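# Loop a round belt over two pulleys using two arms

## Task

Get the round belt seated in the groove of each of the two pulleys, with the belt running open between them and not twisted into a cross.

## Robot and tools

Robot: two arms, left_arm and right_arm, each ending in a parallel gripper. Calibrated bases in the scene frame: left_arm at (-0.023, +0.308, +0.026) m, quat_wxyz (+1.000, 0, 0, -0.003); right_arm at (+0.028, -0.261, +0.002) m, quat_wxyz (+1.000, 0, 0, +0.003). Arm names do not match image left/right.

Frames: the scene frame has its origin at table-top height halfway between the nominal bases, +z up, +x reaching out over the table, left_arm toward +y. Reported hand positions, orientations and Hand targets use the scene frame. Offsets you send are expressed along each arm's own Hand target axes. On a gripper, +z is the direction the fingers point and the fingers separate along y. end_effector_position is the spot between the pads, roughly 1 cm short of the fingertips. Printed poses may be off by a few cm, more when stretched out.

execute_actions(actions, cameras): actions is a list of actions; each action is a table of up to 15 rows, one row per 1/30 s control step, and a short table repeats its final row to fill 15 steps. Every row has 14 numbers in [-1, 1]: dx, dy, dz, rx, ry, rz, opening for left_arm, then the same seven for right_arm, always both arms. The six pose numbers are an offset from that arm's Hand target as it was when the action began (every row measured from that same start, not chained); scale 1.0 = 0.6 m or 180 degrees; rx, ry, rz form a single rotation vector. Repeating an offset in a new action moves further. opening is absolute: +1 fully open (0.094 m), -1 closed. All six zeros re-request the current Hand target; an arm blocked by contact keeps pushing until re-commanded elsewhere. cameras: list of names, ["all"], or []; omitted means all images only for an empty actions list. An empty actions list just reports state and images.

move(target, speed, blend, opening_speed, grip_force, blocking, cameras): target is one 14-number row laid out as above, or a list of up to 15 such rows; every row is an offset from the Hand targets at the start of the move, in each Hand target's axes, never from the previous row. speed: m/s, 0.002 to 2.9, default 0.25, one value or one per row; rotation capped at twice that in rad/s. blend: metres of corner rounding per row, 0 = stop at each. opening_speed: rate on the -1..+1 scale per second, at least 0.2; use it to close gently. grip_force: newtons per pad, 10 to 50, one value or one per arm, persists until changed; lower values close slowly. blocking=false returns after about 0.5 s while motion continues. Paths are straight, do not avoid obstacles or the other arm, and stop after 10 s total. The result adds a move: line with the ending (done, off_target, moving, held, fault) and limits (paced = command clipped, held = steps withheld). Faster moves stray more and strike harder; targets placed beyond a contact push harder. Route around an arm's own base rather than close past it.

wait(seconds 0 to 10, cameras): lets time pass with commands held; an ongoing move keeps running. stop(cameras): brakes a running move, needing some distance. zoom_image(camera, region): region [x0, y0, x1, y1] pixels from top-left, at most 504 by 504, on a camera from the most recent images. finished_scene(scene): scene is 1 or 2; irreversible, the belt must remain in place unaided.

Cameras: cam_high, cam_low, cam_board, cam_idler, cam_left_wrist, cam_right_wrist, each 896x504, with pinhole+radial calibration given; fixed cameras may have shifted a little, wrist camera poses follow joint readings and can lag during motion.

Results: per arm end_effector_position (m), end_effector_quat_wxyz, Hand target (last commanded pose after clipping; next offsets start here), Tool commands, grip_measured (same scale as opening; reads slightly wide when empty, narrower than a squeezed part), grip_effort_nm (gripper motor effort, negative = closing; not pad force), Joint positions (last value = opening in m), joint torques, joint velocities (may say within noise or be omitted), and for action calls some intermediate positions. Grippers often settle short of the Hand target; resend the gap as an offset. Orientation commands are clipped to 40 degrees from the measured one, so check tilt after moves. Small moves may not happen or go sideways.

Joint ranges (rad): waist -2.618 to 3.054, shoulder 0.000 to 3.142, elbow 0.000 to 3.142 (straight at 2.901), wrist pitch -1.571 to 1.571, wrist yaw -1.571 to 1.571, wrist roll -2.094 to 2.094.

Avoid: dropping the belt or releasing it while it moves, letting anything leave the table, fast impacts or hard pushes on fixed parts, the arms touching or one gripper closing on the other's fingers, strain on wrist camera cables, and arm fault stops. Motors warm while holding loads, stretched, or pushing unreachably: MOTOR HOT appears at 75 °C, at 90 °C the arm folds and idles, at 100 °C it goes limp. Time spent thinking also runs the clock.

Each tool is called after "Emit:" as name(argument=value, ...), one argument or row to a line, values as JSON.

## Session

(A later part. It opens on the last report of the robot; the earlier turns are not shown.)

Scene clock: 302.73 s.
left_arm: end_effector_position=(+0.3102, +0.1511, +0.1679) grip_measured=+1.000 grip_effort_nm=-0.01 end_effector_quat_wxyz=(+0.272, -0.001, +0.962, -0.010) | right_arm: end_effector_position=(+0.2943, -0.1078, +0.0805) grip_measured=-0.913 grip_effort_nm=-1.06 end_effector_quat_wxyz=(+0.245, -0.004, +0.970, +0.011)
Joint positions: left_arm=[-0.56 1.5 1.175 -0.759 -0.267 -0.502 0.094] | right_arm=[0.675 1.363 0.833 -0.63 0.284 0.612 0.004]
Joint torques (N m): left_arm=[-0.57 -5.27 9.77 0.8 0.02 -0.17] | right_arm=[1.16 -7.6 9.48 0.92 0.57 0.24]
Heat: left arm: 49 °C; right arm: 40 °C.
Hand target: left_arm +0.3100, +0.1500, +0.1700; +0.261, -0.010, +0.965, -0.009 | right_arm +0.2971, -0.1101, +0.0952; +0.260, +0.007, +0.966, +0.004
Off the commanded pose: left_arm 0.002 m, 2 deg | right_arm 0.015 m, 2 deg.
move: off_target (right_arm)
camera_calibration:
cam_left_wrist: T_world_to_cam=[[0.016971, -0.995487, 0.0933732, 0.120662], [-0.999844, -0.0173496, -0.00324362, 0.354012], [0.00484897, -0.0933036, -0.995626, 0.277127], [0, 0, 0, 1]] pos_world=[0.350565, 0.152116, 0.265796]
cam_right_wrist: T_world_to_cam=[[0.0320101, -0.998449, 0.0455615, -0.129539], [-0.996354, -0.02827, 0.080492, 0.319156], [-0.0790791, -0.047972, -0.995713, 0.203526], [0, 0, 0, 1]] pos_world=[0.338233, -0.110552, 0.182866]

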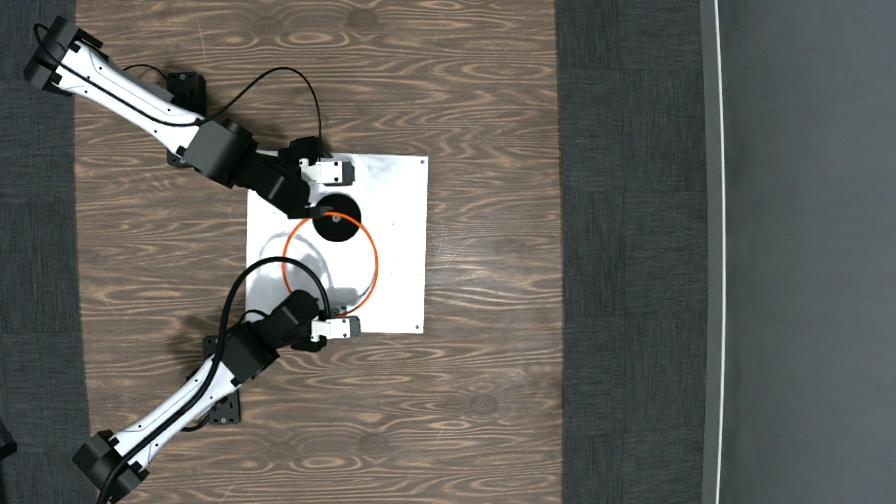

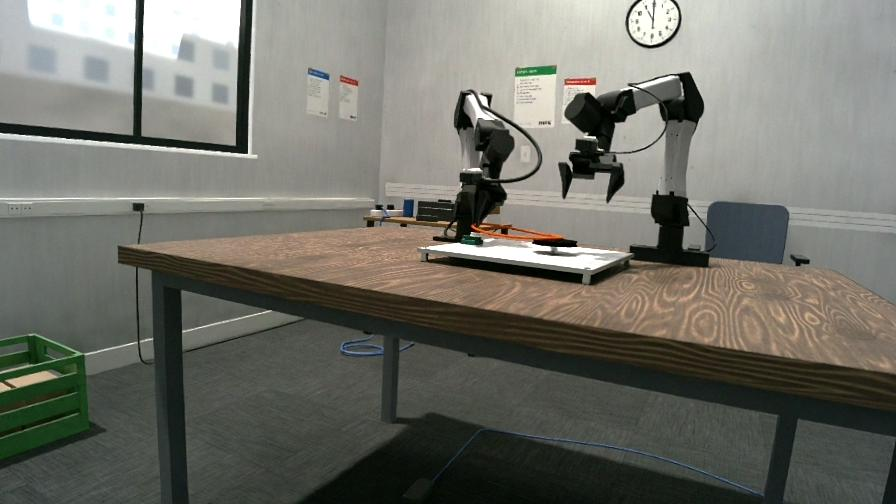

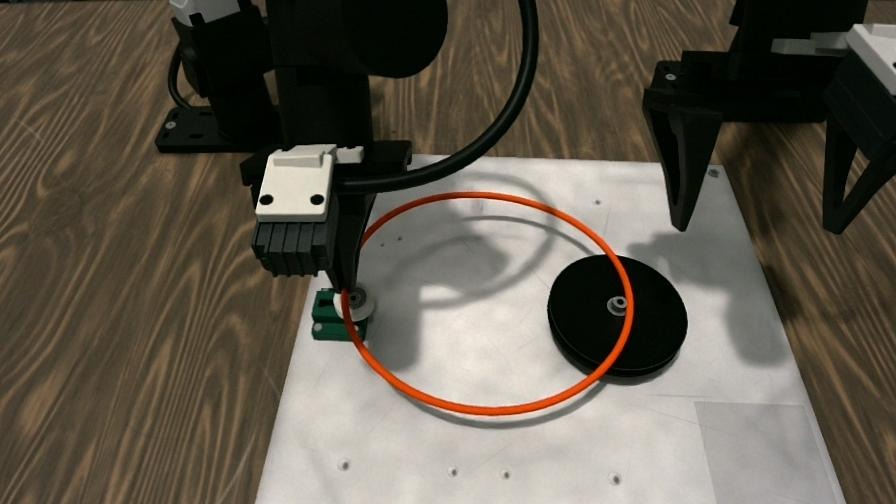

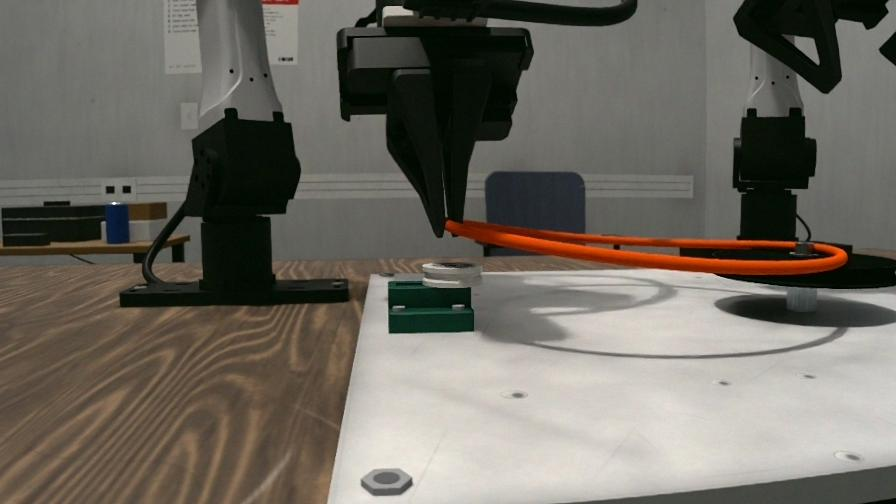

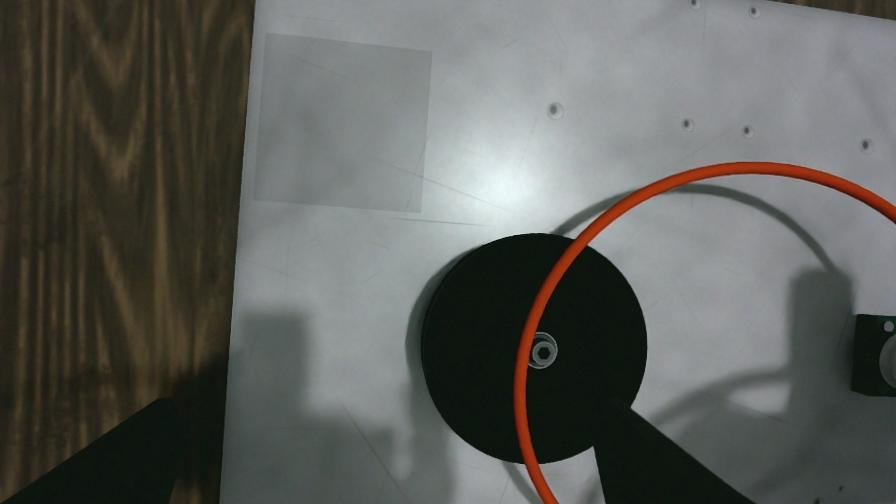

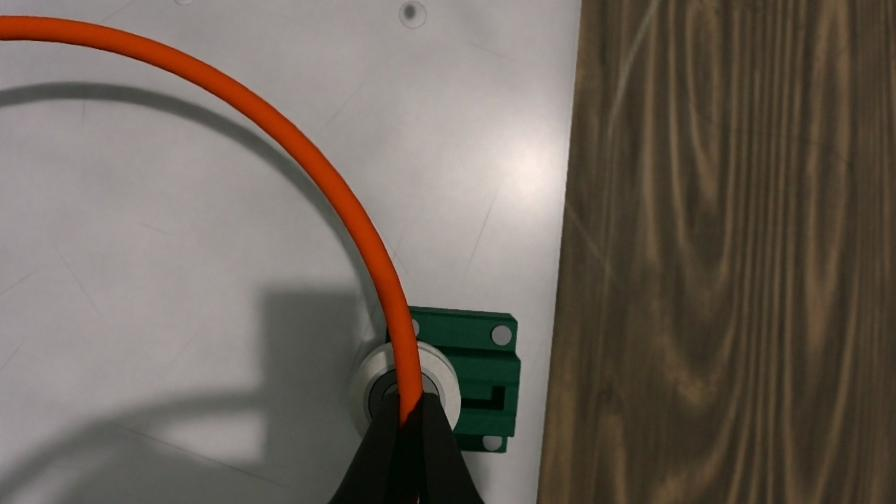

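Emit:
move(
  target=[0.0957,-0.0302,0.0607,-0.0238,-0.0011,-0.0407,-0.4,-0.0099,0.0003,-0.029,0,0,0,-1],
  speed=0.15,
  cameras=["all"],
)

Scene clock: 359.20 s.
left_arm: end_effector_position=(+0.2725, +0.1322, +0.1130) grip_measured=-0.398 grip_effort_nm=-0.12 end_effector_quat_wxyz=(+0.245, -0.069, +0.967, +0.011) | right_arm: end_effector_position=(+0.2918, -0.1070, +0.0986) grip_measured=-0.913 grip_effort_nm=-1.06 end_effector_quat_wxyz=(+0.245, -0.004, +0.969, +0.011)
Joint positions: left_arm=[-0.71 1.552 1.038 -0.708 -0.359 -0.793 0.028] | right_arm=[0.685 1.338 0.888 -0.711 0.289 0.622 0.004]
Joint torques (N m): left_arm=[-0.76 -5.6 5.52 1.44 -0.41 -0.16] | right_arm=[1.14 -7.46 9.52 0.91 0.58 0.24]
Heat: left arm: 51 °C; right arm: 42 °C.
Hand target: left_arm +0.2790, +0.1300, +0.1101; +0.261, -0.082, +0.962, +0.010 | right_arm +0.2936, -0.1101, +0.1132; +0.260, +0.007, +0.966, +0.004
Off the commanded pose: left_arm 0.007 m, 2 deg | right_arm 0.015 m, 2 deg.
move: off_target (right_arm)
camera_calibration:
cam_left_wrist: T_world_to_cam=[[0.161304, -0.983346, 0.0837326, 0.0678203], [-0.986213, -0.157432, 0.0509907, 0.324665], [-0.0369593, -0.0908031, -0.995183, 0.23174], [0, 0, 0, 1]] pos_world=[0.317814, 0.138846, 0.20839]
cam_right_wrist: T_world_to_cam=[[0.0319488, -0.998453, 0.0454986, -0.129354], [-0.996451, -0.0282716, 0.0792889, 0.315394], [-0.07788, -0.0478703, -0.995813, 0.221111], [0, 0, 0, 1]] pos_world=[0.335627, -0.109652, 0.201064]

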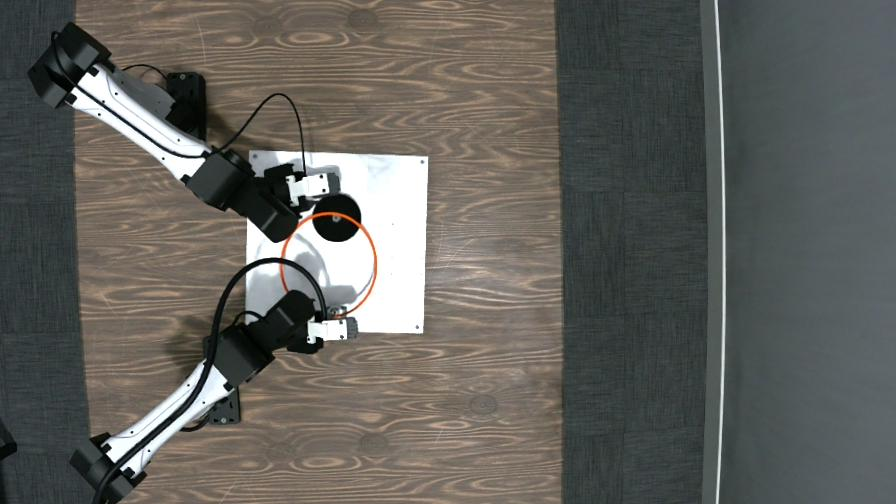

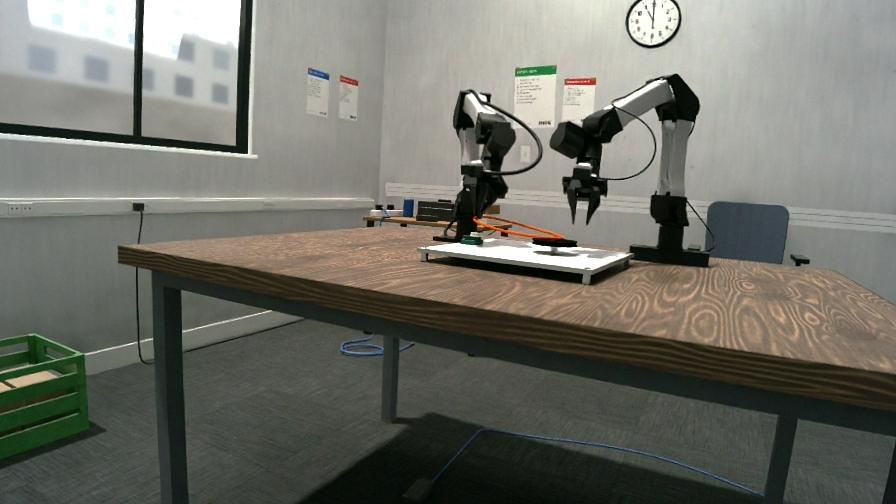

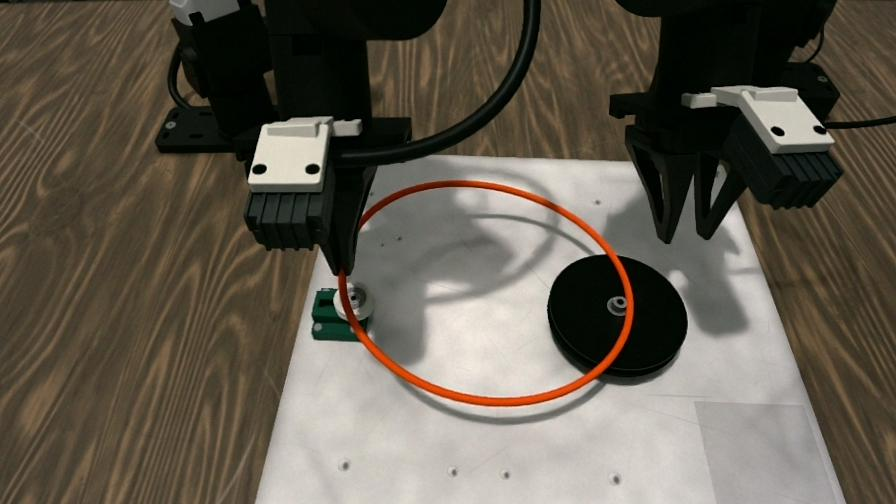

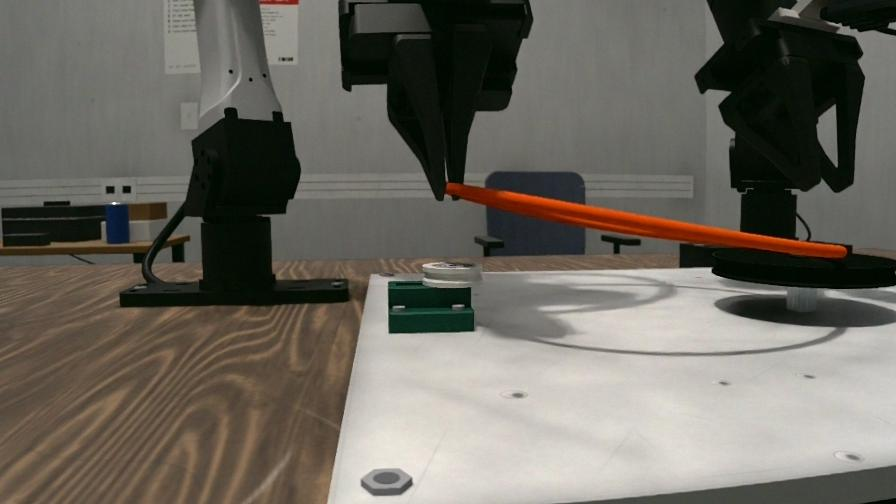

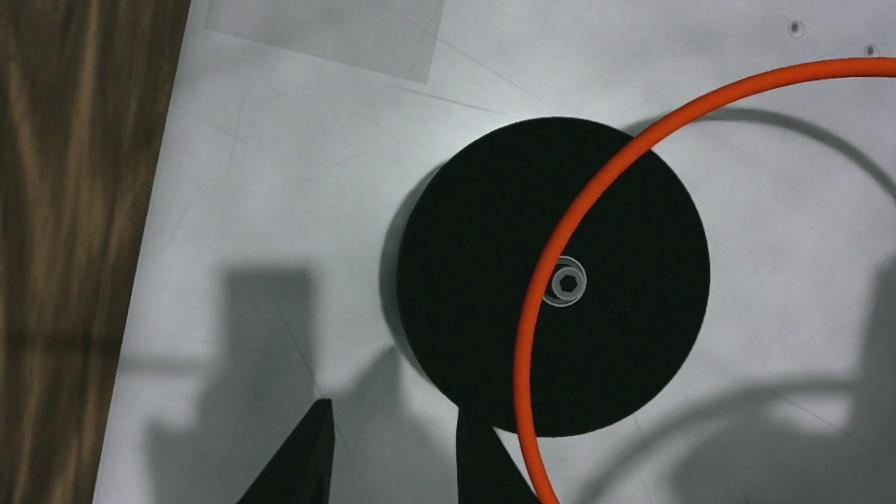

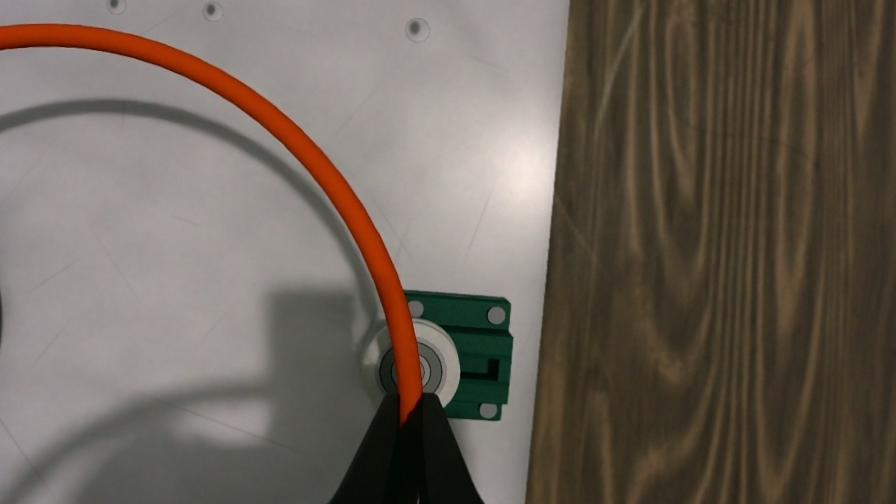

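Emit:
move(
  target=[0.0122,-0.1018,0.011,0,0,0,-0.4,0.0205,-0.0403,0.0362,0,0,0,-1],
  speed=0.1,
  cameras=["all"],
)

Scene clock: 404.97 s.
left_arm: end_effector_position=(+0.2774, +0.0737, +0.0973) grip_measured=-0.398 grip_effort_nm=-0.12 end_effector_quat_wxyz=(+0.246, -0.068, +0.967, +0.011) | right_arm: end_effector_position=(+0.2882, -0.1335, +0.0845) grip_measured=-0.913 grip_effort_nm=-1.06 end_effector_quat_wxyz=(+0.242, +0.002, +0.970, -0.005)
Joint positions: left_arm=[-0.836 1.745 1.186 -0.708 -0.4 -0.919 0.028] | right_arm=[0.621 1.293 0.801 -0.679 0.289 0.573 0.004]
Joint torques (N m): left_arm=[-0.59 -7.15 9.16 0.91 -0.38 -0.14] | right_arm=[-0.36 -6.9 5.35 1.73 0.24 -0.08]
Heat: left arm: 45 °C; right arm: 42 °C.
Hand target: left_arm +0.2860, +0.0692, +0.1020; +0.261, -0.082, +0.962, +0.010 | right_arm +0.2936, -0.1340, +0.0880; +0.260, +0.007, +0.966, +0.004
Off the commanded pose: left_arm 0.011 m, 2 deg | right_arm 0.006 m, 2 deg.
move: off_target (left_arm)
camera_calibration:
cam_left_wrist: T_world_to_cam=[[0.159117, -0.983667, 0.0841468, 0.011402], [-0.986645, -0.155432, 0.0487075, 0.321189], [-0.0348328, -0.0907732, -0.995262, 0.210491], [0, 0, 0, 1]] pos_world=[0.322417, 0.0802459, 0.19289]
cam_right_wrist: T_world_to_cam=[[0.0119623, -0.997173, 0.0741799, -0.151608], [-0.996209, -0.00549199, 0.0868231, 0.31445], [-0.0861702, -0.0749372, -0.993458, 0.204078], [0, 0, 0, 1]] pos_world=[0.332657, -0.13416, 0.186688]

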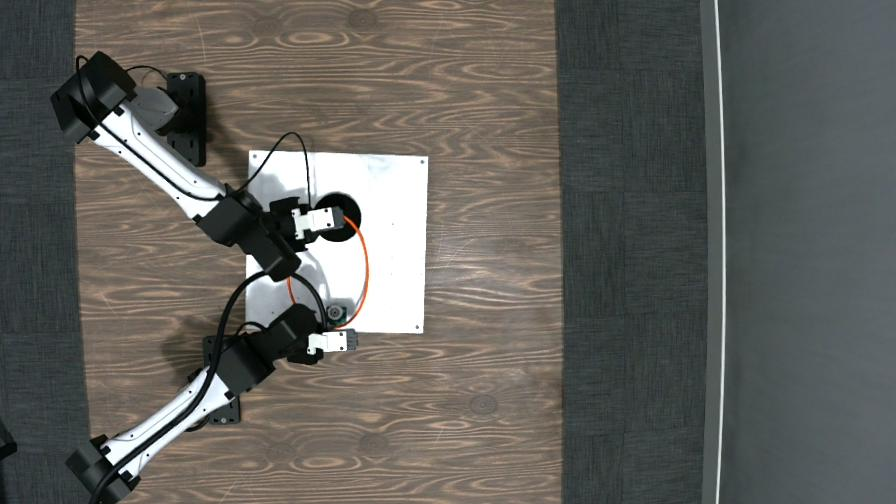

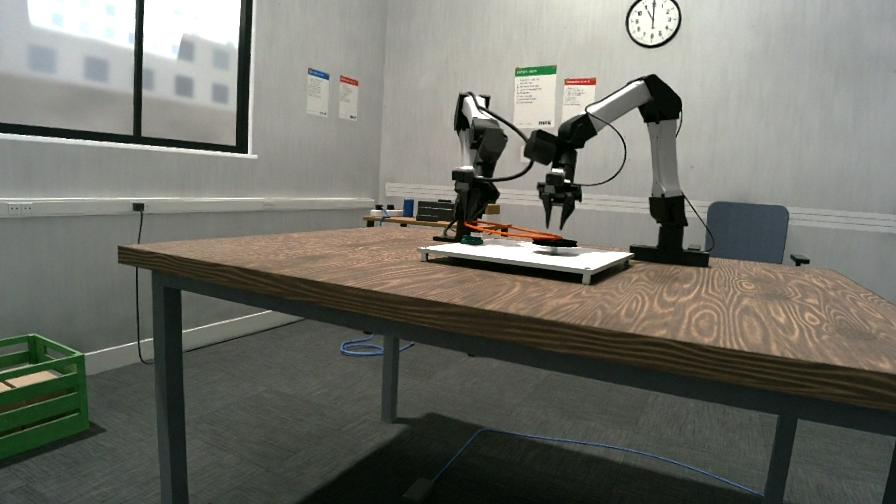

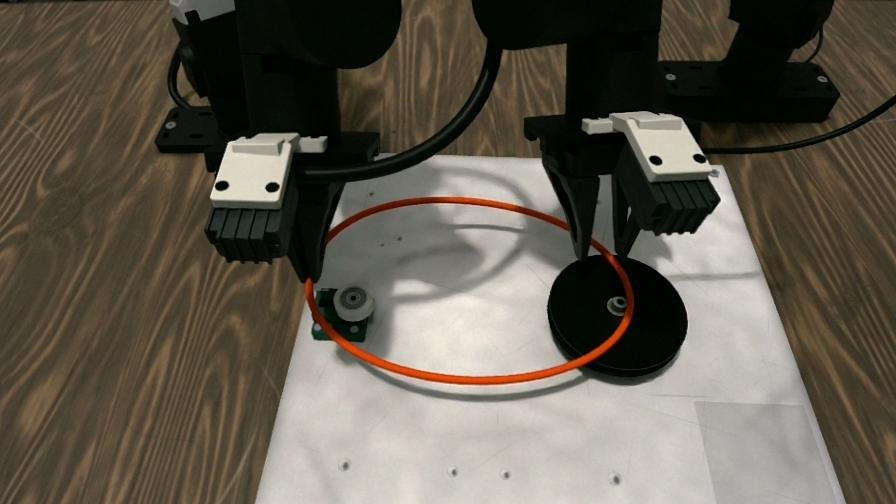

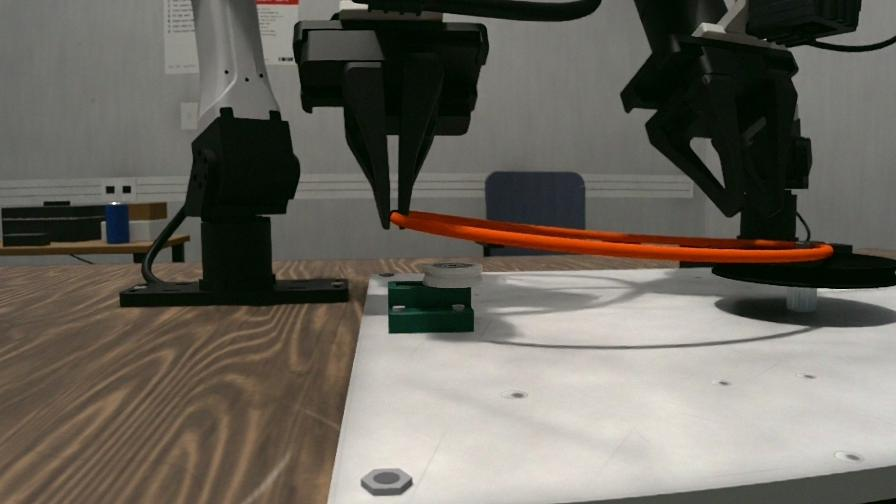

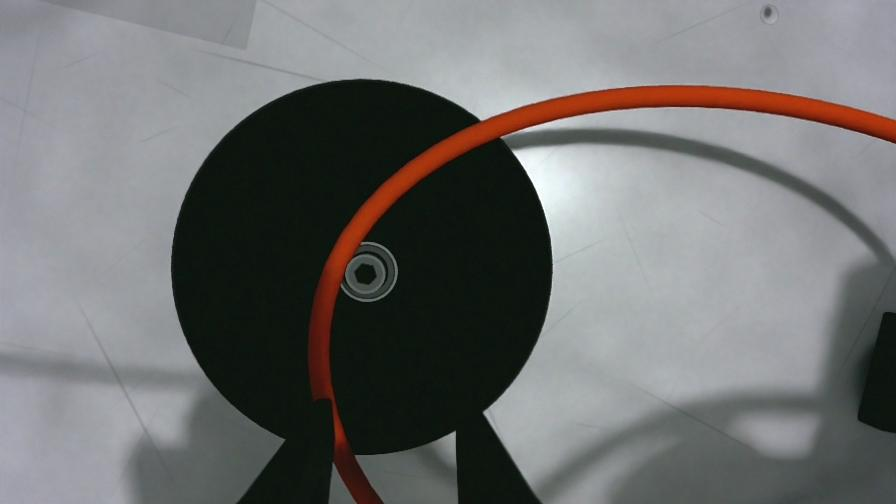

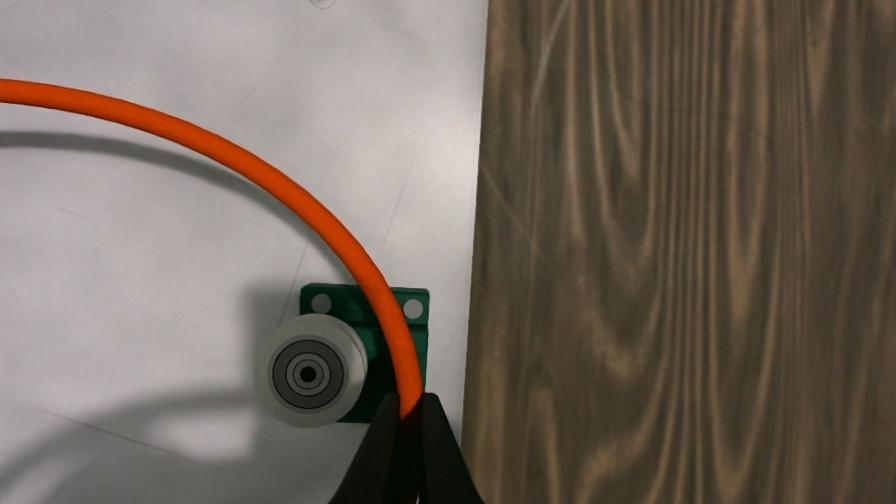

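Emit:
move(
  target=[
    [-0.0035,0.0413,0.0008,0,0,0,-0.4,0,0,0,0,0,0,-1],
    [0.0133,0.0422,0.0297,0,0,0,-0.4,0,0,0,0,0,0,-1],
  ],
  speed=0.08,
  cameras=["cam_board","cam_idler","cam_left_wrist"],
)

Scene clock: 435.67 s.
left_arm: end_effector_position=(+0.2781, +0.0955, +0.0806) grip_measured=-0.398 grip_effort_nm=-0.12 end_effector_quat_wxyz=(+0.246, -0.083, +0.966, +0.017) | right_arm: end_effector_position=(+0.2882, -0.1335, +0.0845) grip_measured=-0.913 grip_effort_nm=-1.06 end_effector_quat_wxyz=(+0.242, +0.002, +0.970, -0.005)
Joint positions: left_arm=[-0.794 1.722 1.089 -0.635 -0.4 -0.91 0.028] | right_arm=[0.621 1.293 0.801 -0.679 0.289 0.573 0.004]
Joint torques (N m): left_arm=[-0.01 -8.7 5.31 1.29 -0.26 0.17] | right_arm=[-0.36 -6.9 5.35 1.73 0.23 -0.08]
Heat: left arm: 47 °C; right arm: 38 °C.
Hand target: left_arm +0.2840, +0.0940, +0.0820; +0.261, -0.082, +0.962, +0.010 | right_arm +0.2936, -0.1340, +0.0880; +0.260, +0.007, +0.966, +0.004
Off the commanded pose: left_arm 0.006 m, 2 deg | right_arm 0.006 m, 2 deg.
move: done
camera_calibration:
cam_left_wrist: T_world_to_cam=[[0.192137, -0.978175, 0.0791041, 0.0248074], [-0.980816, -0.188701, 0.048911, 0.32762], [-0.0329165, -0.0869841, -0.995666, 0.195026], [0, 0, 0, 1]] pos_world=[0.322988, 0.103052, 0.176194]
Images, in order (width x height): cam_board 896x504, cam_idler 896x504, cam_left_wrist 896x504.

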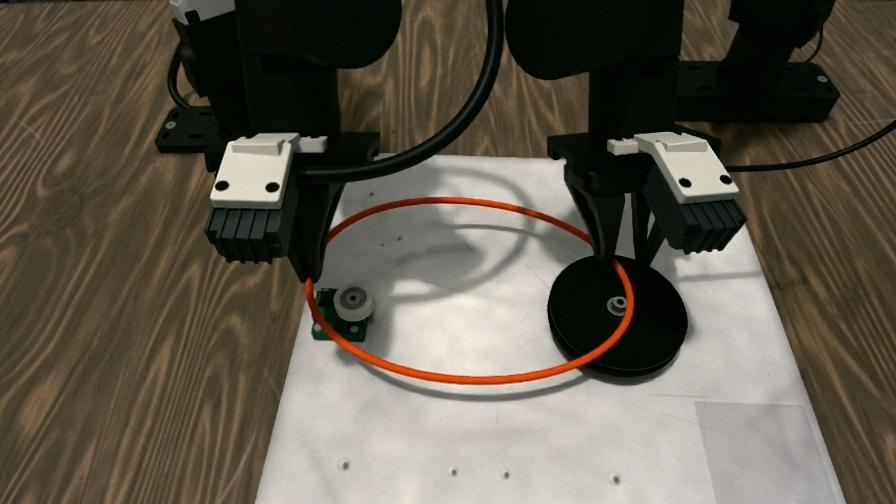

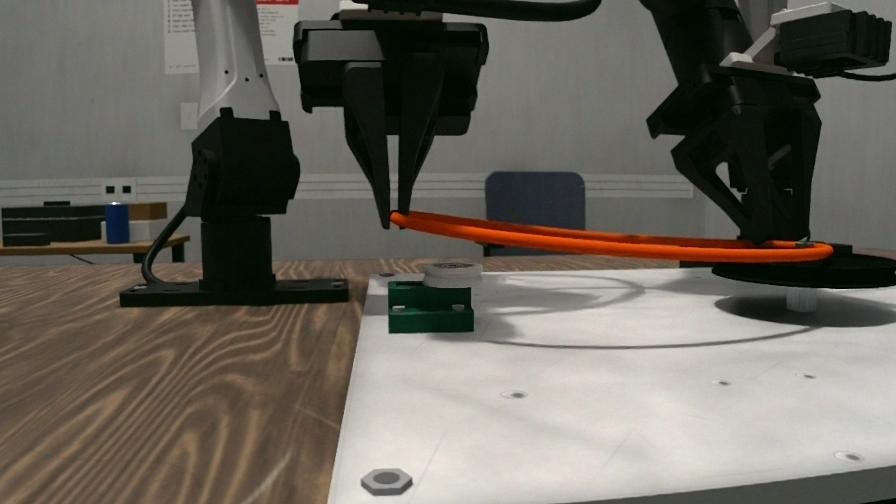

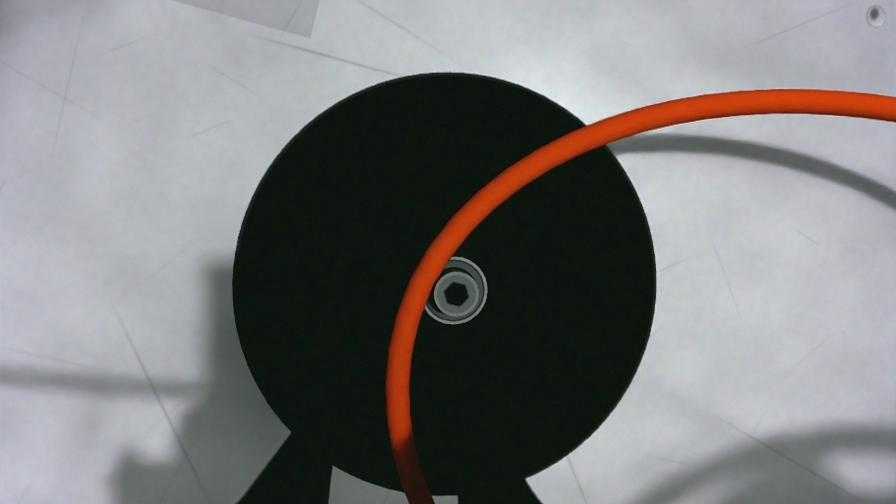

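Emit:
zoom_image(
  camera="cam_idler",
  region=[700, 200, 896, 310],
)

Emit:
zoom_image(
  camera="cam_left_wrist",
  region=[270, 350, 520, 504],
)

Emit:
zoom_image(
  camera="cam_board",
  region=[540, 180, 720, 390],
)

Scaled by 2.571 from the camera's 896x504 image, which has a finer 1280x720 frame.

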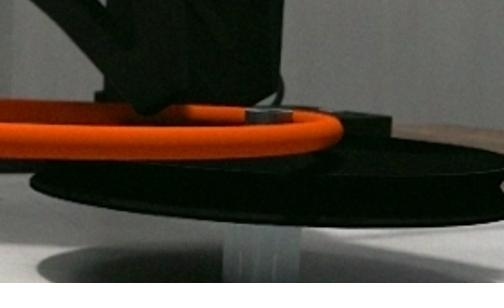

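Scaled by 2.016 from the camera's 896x504 image, which has a finer 1280x720 frame.

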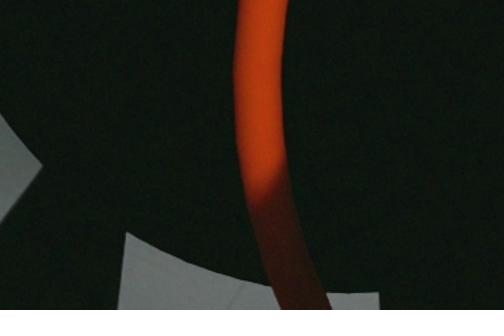

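Scaled by 2.400 from the camera's 896x504 image, which has a finer 1280x720 frame.

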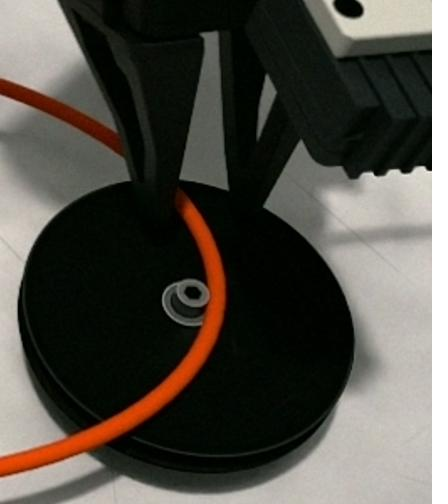

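Emit:
move(
  target=[
    [0.0029,0.0001,0.005,0,0,0,-0.4,0,0,0,0,0,0,-1],
    [0.0029,0.0001,0.005,0,0,0,-1,0,0,0,0,0,0,-1],
  ],
  speed=0.04,
  opening_speed=0.5,
  cameras=["cam_board","cam_idler","cam_left_wrist"],
)

Emit:
zoom_image(
  camera="cam_idler",
  region=[700, 200, 896, 310],
)

Emit:
zoom_image(
  camera="cam_board",
  region=[540, 180, 720, 390],
)

Scene clock: 463.57 s.
left_arm: end_effector_position=(+0.2791, +0.0944, +0.0795) grip_measured=-0.946 grip_effort_nm=-1.03 end_effector_quat_wxyz=(+0.249, -0.083, +0.965, +0.014) | right_arm: end_effector_position=(+0.2882, -0.1335, +0.0845) grip_measured=-0.913 grip_effort_nm=-1.06 end_effector_quat_wxyz=(+0.242, +0.002, +0.970, -0.005)
Joint positions: left_arm=[-0.794 1.722 1.081 -0.616 -0.4 -0.908 0.003] | right_arm=[0.621 1.293 0.801 -0.679 0.289 0.573 0.004]
Joint torques (N m): left_arm=[-0.05 -8.24 5.14 1.34 -0.22 0.26] | right_arm=[-0.36 -6.9 5.34 1.73 0.23 -0.09]
Heat: left arm: 44 °C; right arm: 36 °C.
Hand target: left_arm +0.2841, +0.0939, +0.0787; +0.261, -0.082, +0.962, +0.010 | right_arm +0.2936, -0.1340, +0.0880; +0.260, +0.007, +0.966, +0.004
Off the commanded pose: left_arm 0.005 m, 1 deg | right_arm 0.006 m, 2 deg.
move: done
camera_calibration:
cam_left_wrist: T_world_to_cam=[[0.190178, -0.977881, 0.0870715, 0.0234084], [-0.981405, -0.187013, 0.0432358, 0.328957], [-0.0259959, -0.093675, -0.995263, 0.192562], [0, 0, 0, 1]] pos_world=[0.323394, 0.102448, 0.175389]
Images, in order (width x height): cam_board 896x504, cam_idler 896x504, cam_left_wrist 896x504.

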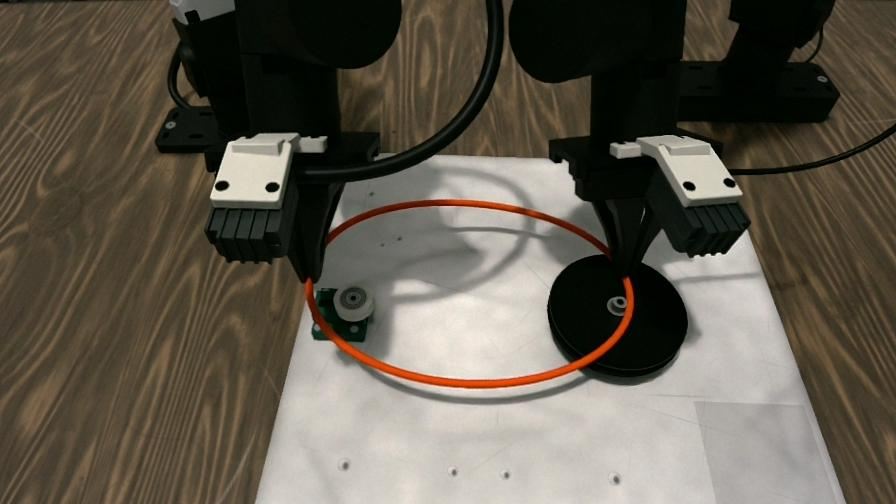

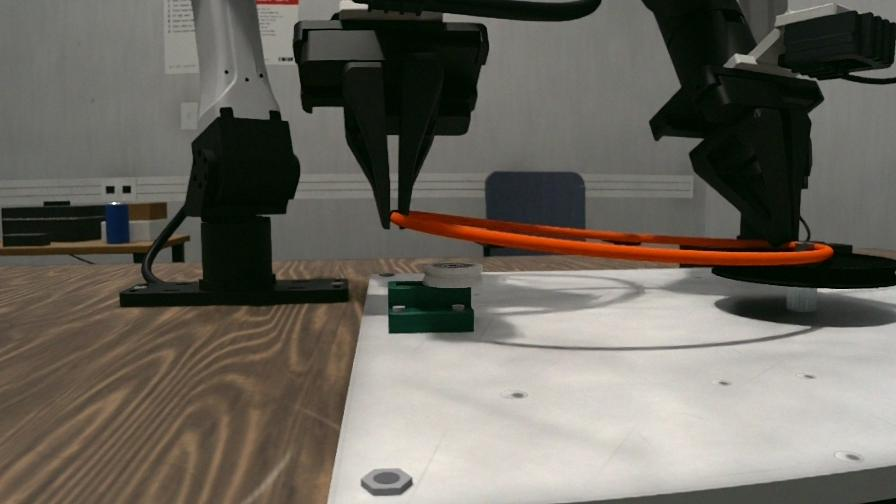

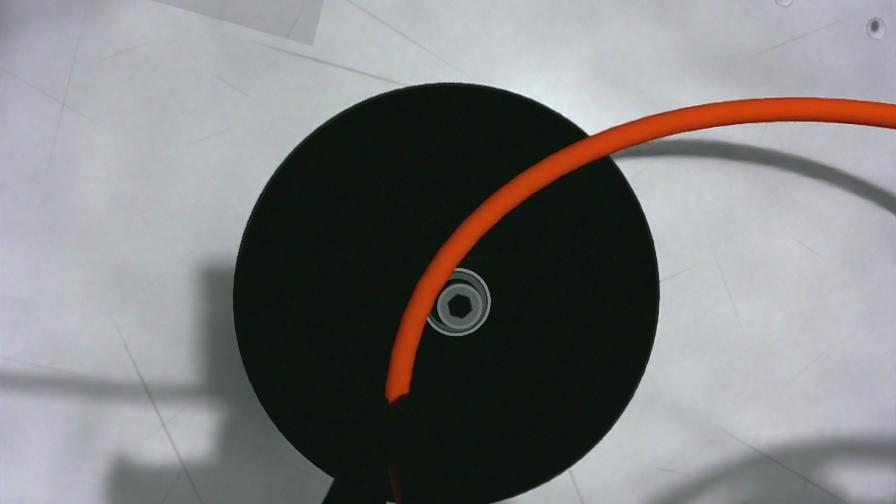

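Scaled by 2.571 from the camera's 896x504 image, which has a finer 1280x720 frame.

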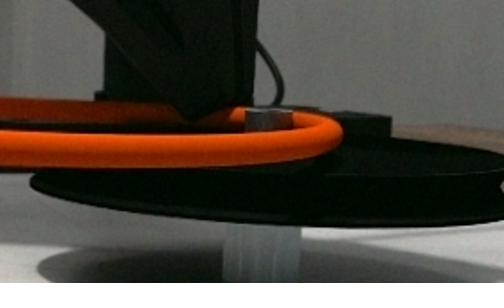

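Scaled by 2.400 from the camera's 896x504 image, which has a finer 1280x720 frame.

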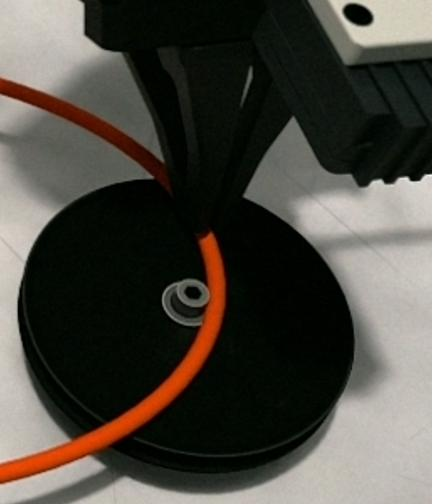

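Emit:
move(
  target=[
    [-0.0128,-0.0007,-0.022,0,0,0,-1,0,0,0,0,0,0,-1],
    [-0.0295,0.0783,-0.0145,-0.0252,-0.0012,-0.0432,-1,0.001,0.0692,0.0003,0,0,0,-1],
  ],
  speed=0.08,
  blend=[0.005,0],
  cameras=["all"],
)

Scene clock: 564.37 s.
left_arm: end_effector_position=(+0.2924, +0.1284, +0.0882) grip_measured=-0.947 grip_effort_nm=-1.04 end_effector_quat_wxyz=(+0.255, -0.141, +0.956, +0.015) | right_arm: end_effector_position=(+0.2804, -0.0980, +0.0782) grip_measured=-0.913 grip_effort_nm=-1.06 end_effector_quat_wxyz=(+0.233, -0.006, +0.972, +0.004)
Joint positions: left_arm=[-0.7 1.668 1.05 -0.618 -0.4 -0.931 0.002] | right_arm=[0.742 1.376 0.848 -0.679 0.306 0.678 0.004]
Joint torques (N m): left_arm=[0.23 -10.84 5.26 0.54 -0.45 -0.27] | right_arm=[1.05 -4.19 9.26 1.47 0.64 0.22]
Heat: left arm: 39 °C; right arm: 36 °C.
Hand target: left_arm +0.2871, +0.1426, +0.0939; +0.259, -0.157, +0.952, +0.031 | right_arm +0.2936, -0.0925, +0.0880; +0.260, +0.007, +0.966, +0.004
Off the commanded pose: left_arm 0.016 m, 3 deg | right_arm 0.017 m, 3 deg.
move: off_target (left_arm, right_arm)
camera_calibration:
cam_left_wrist: T_world_to_cam=[[0.298196, -0.947417, 0.116106, 0.0154059], [-0.954498, -0.296442, 0.0324959, 0.354978], [0.00363144, -0.120513, -0.992705, 0.199246], [0, 0, 0, 1]] pos_world=[0.333509, 0.143838, 0.184468]
cam_right_wrist: T_world_to_cam=[[0.0338379, -0.997603, 0.0603532, -0.12073], [-0.994105, -0.0273721, 0.104914, 0.303279], [-0.103011, -0.0635474, -0.992648, 0.205662], [0, 0, 0, 1]] pos_world=[0.326761, -0.0990701, 0.179618]

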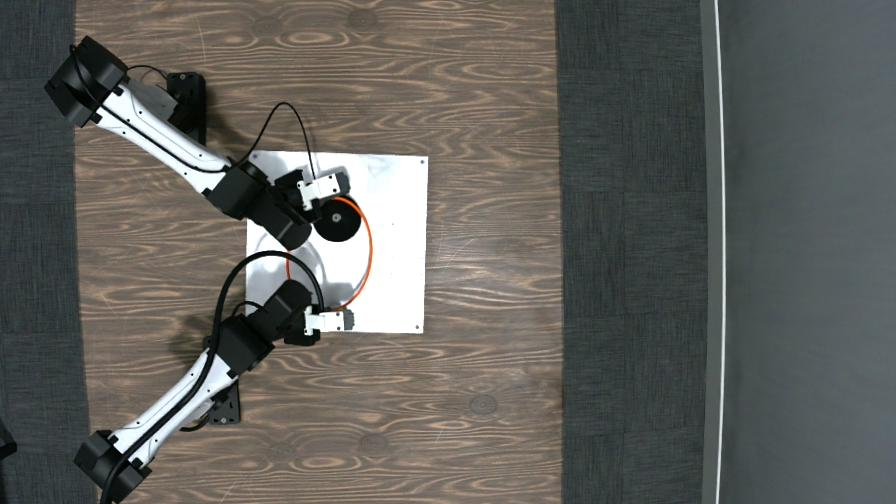

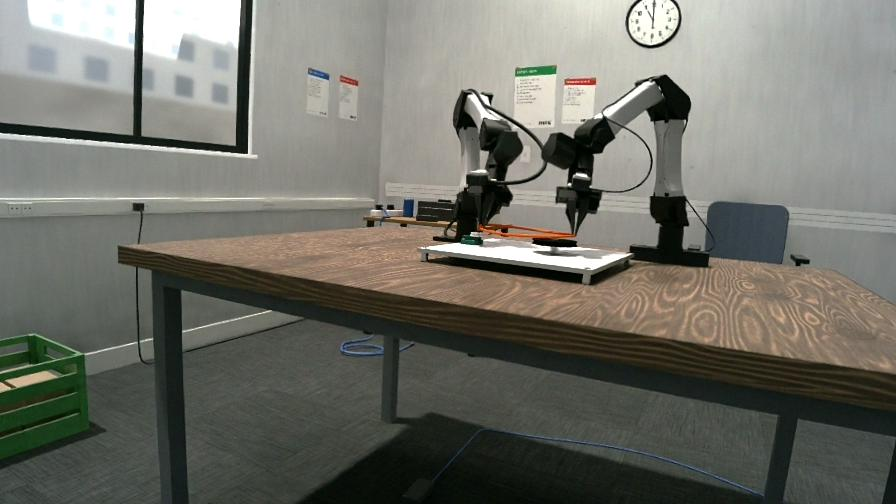

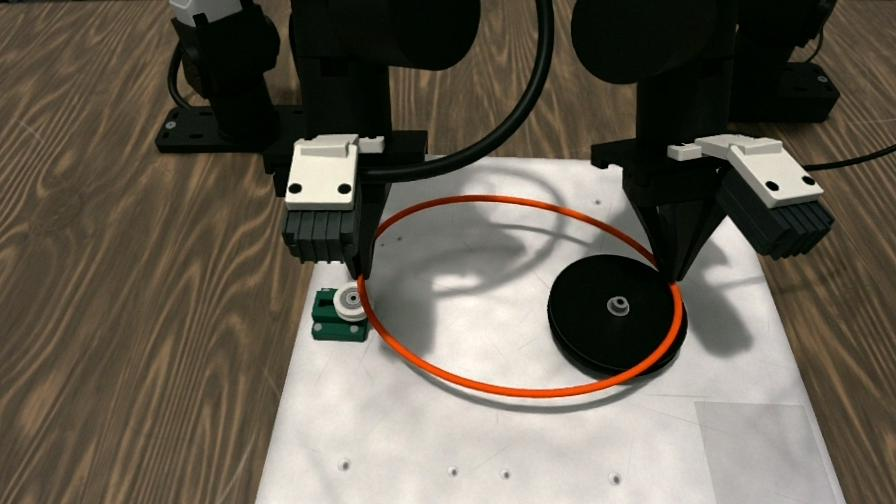

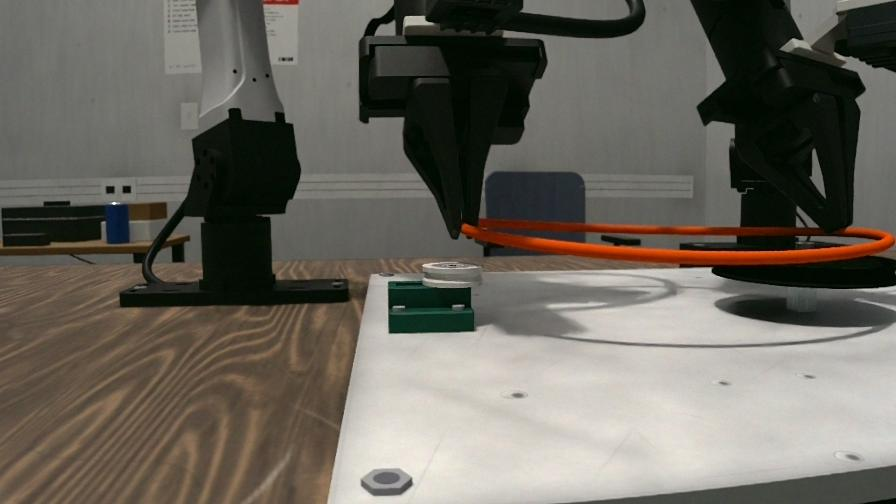

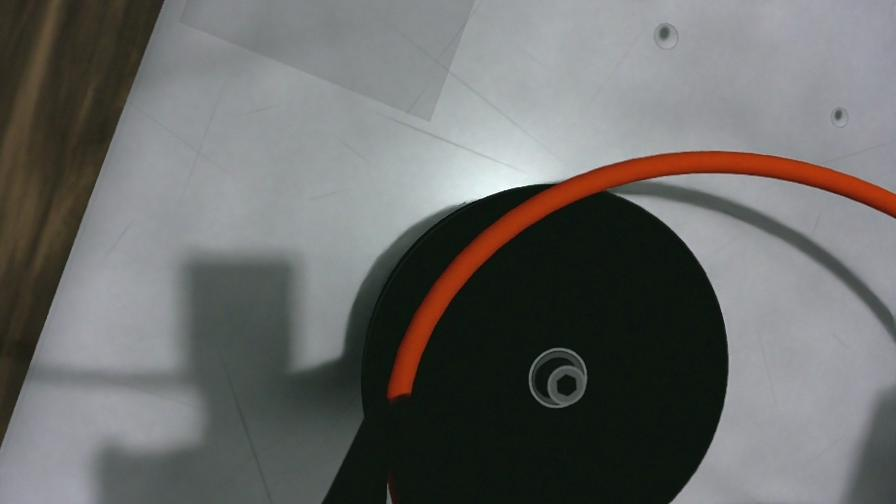

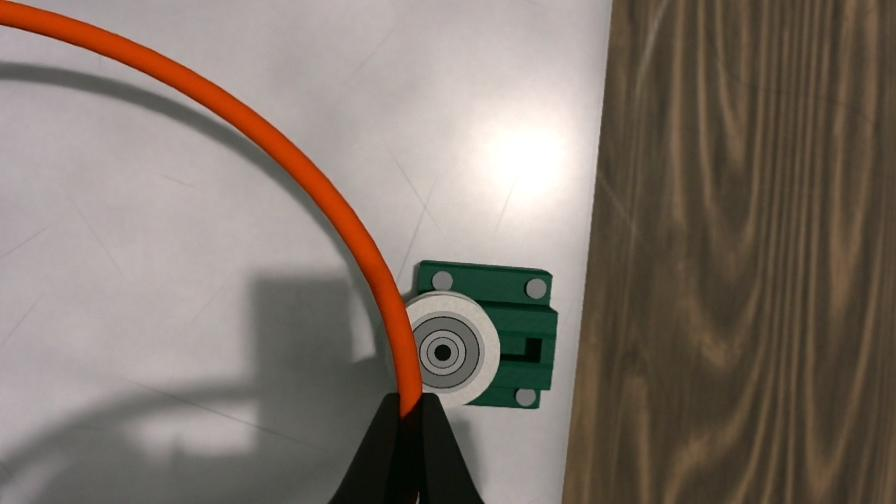

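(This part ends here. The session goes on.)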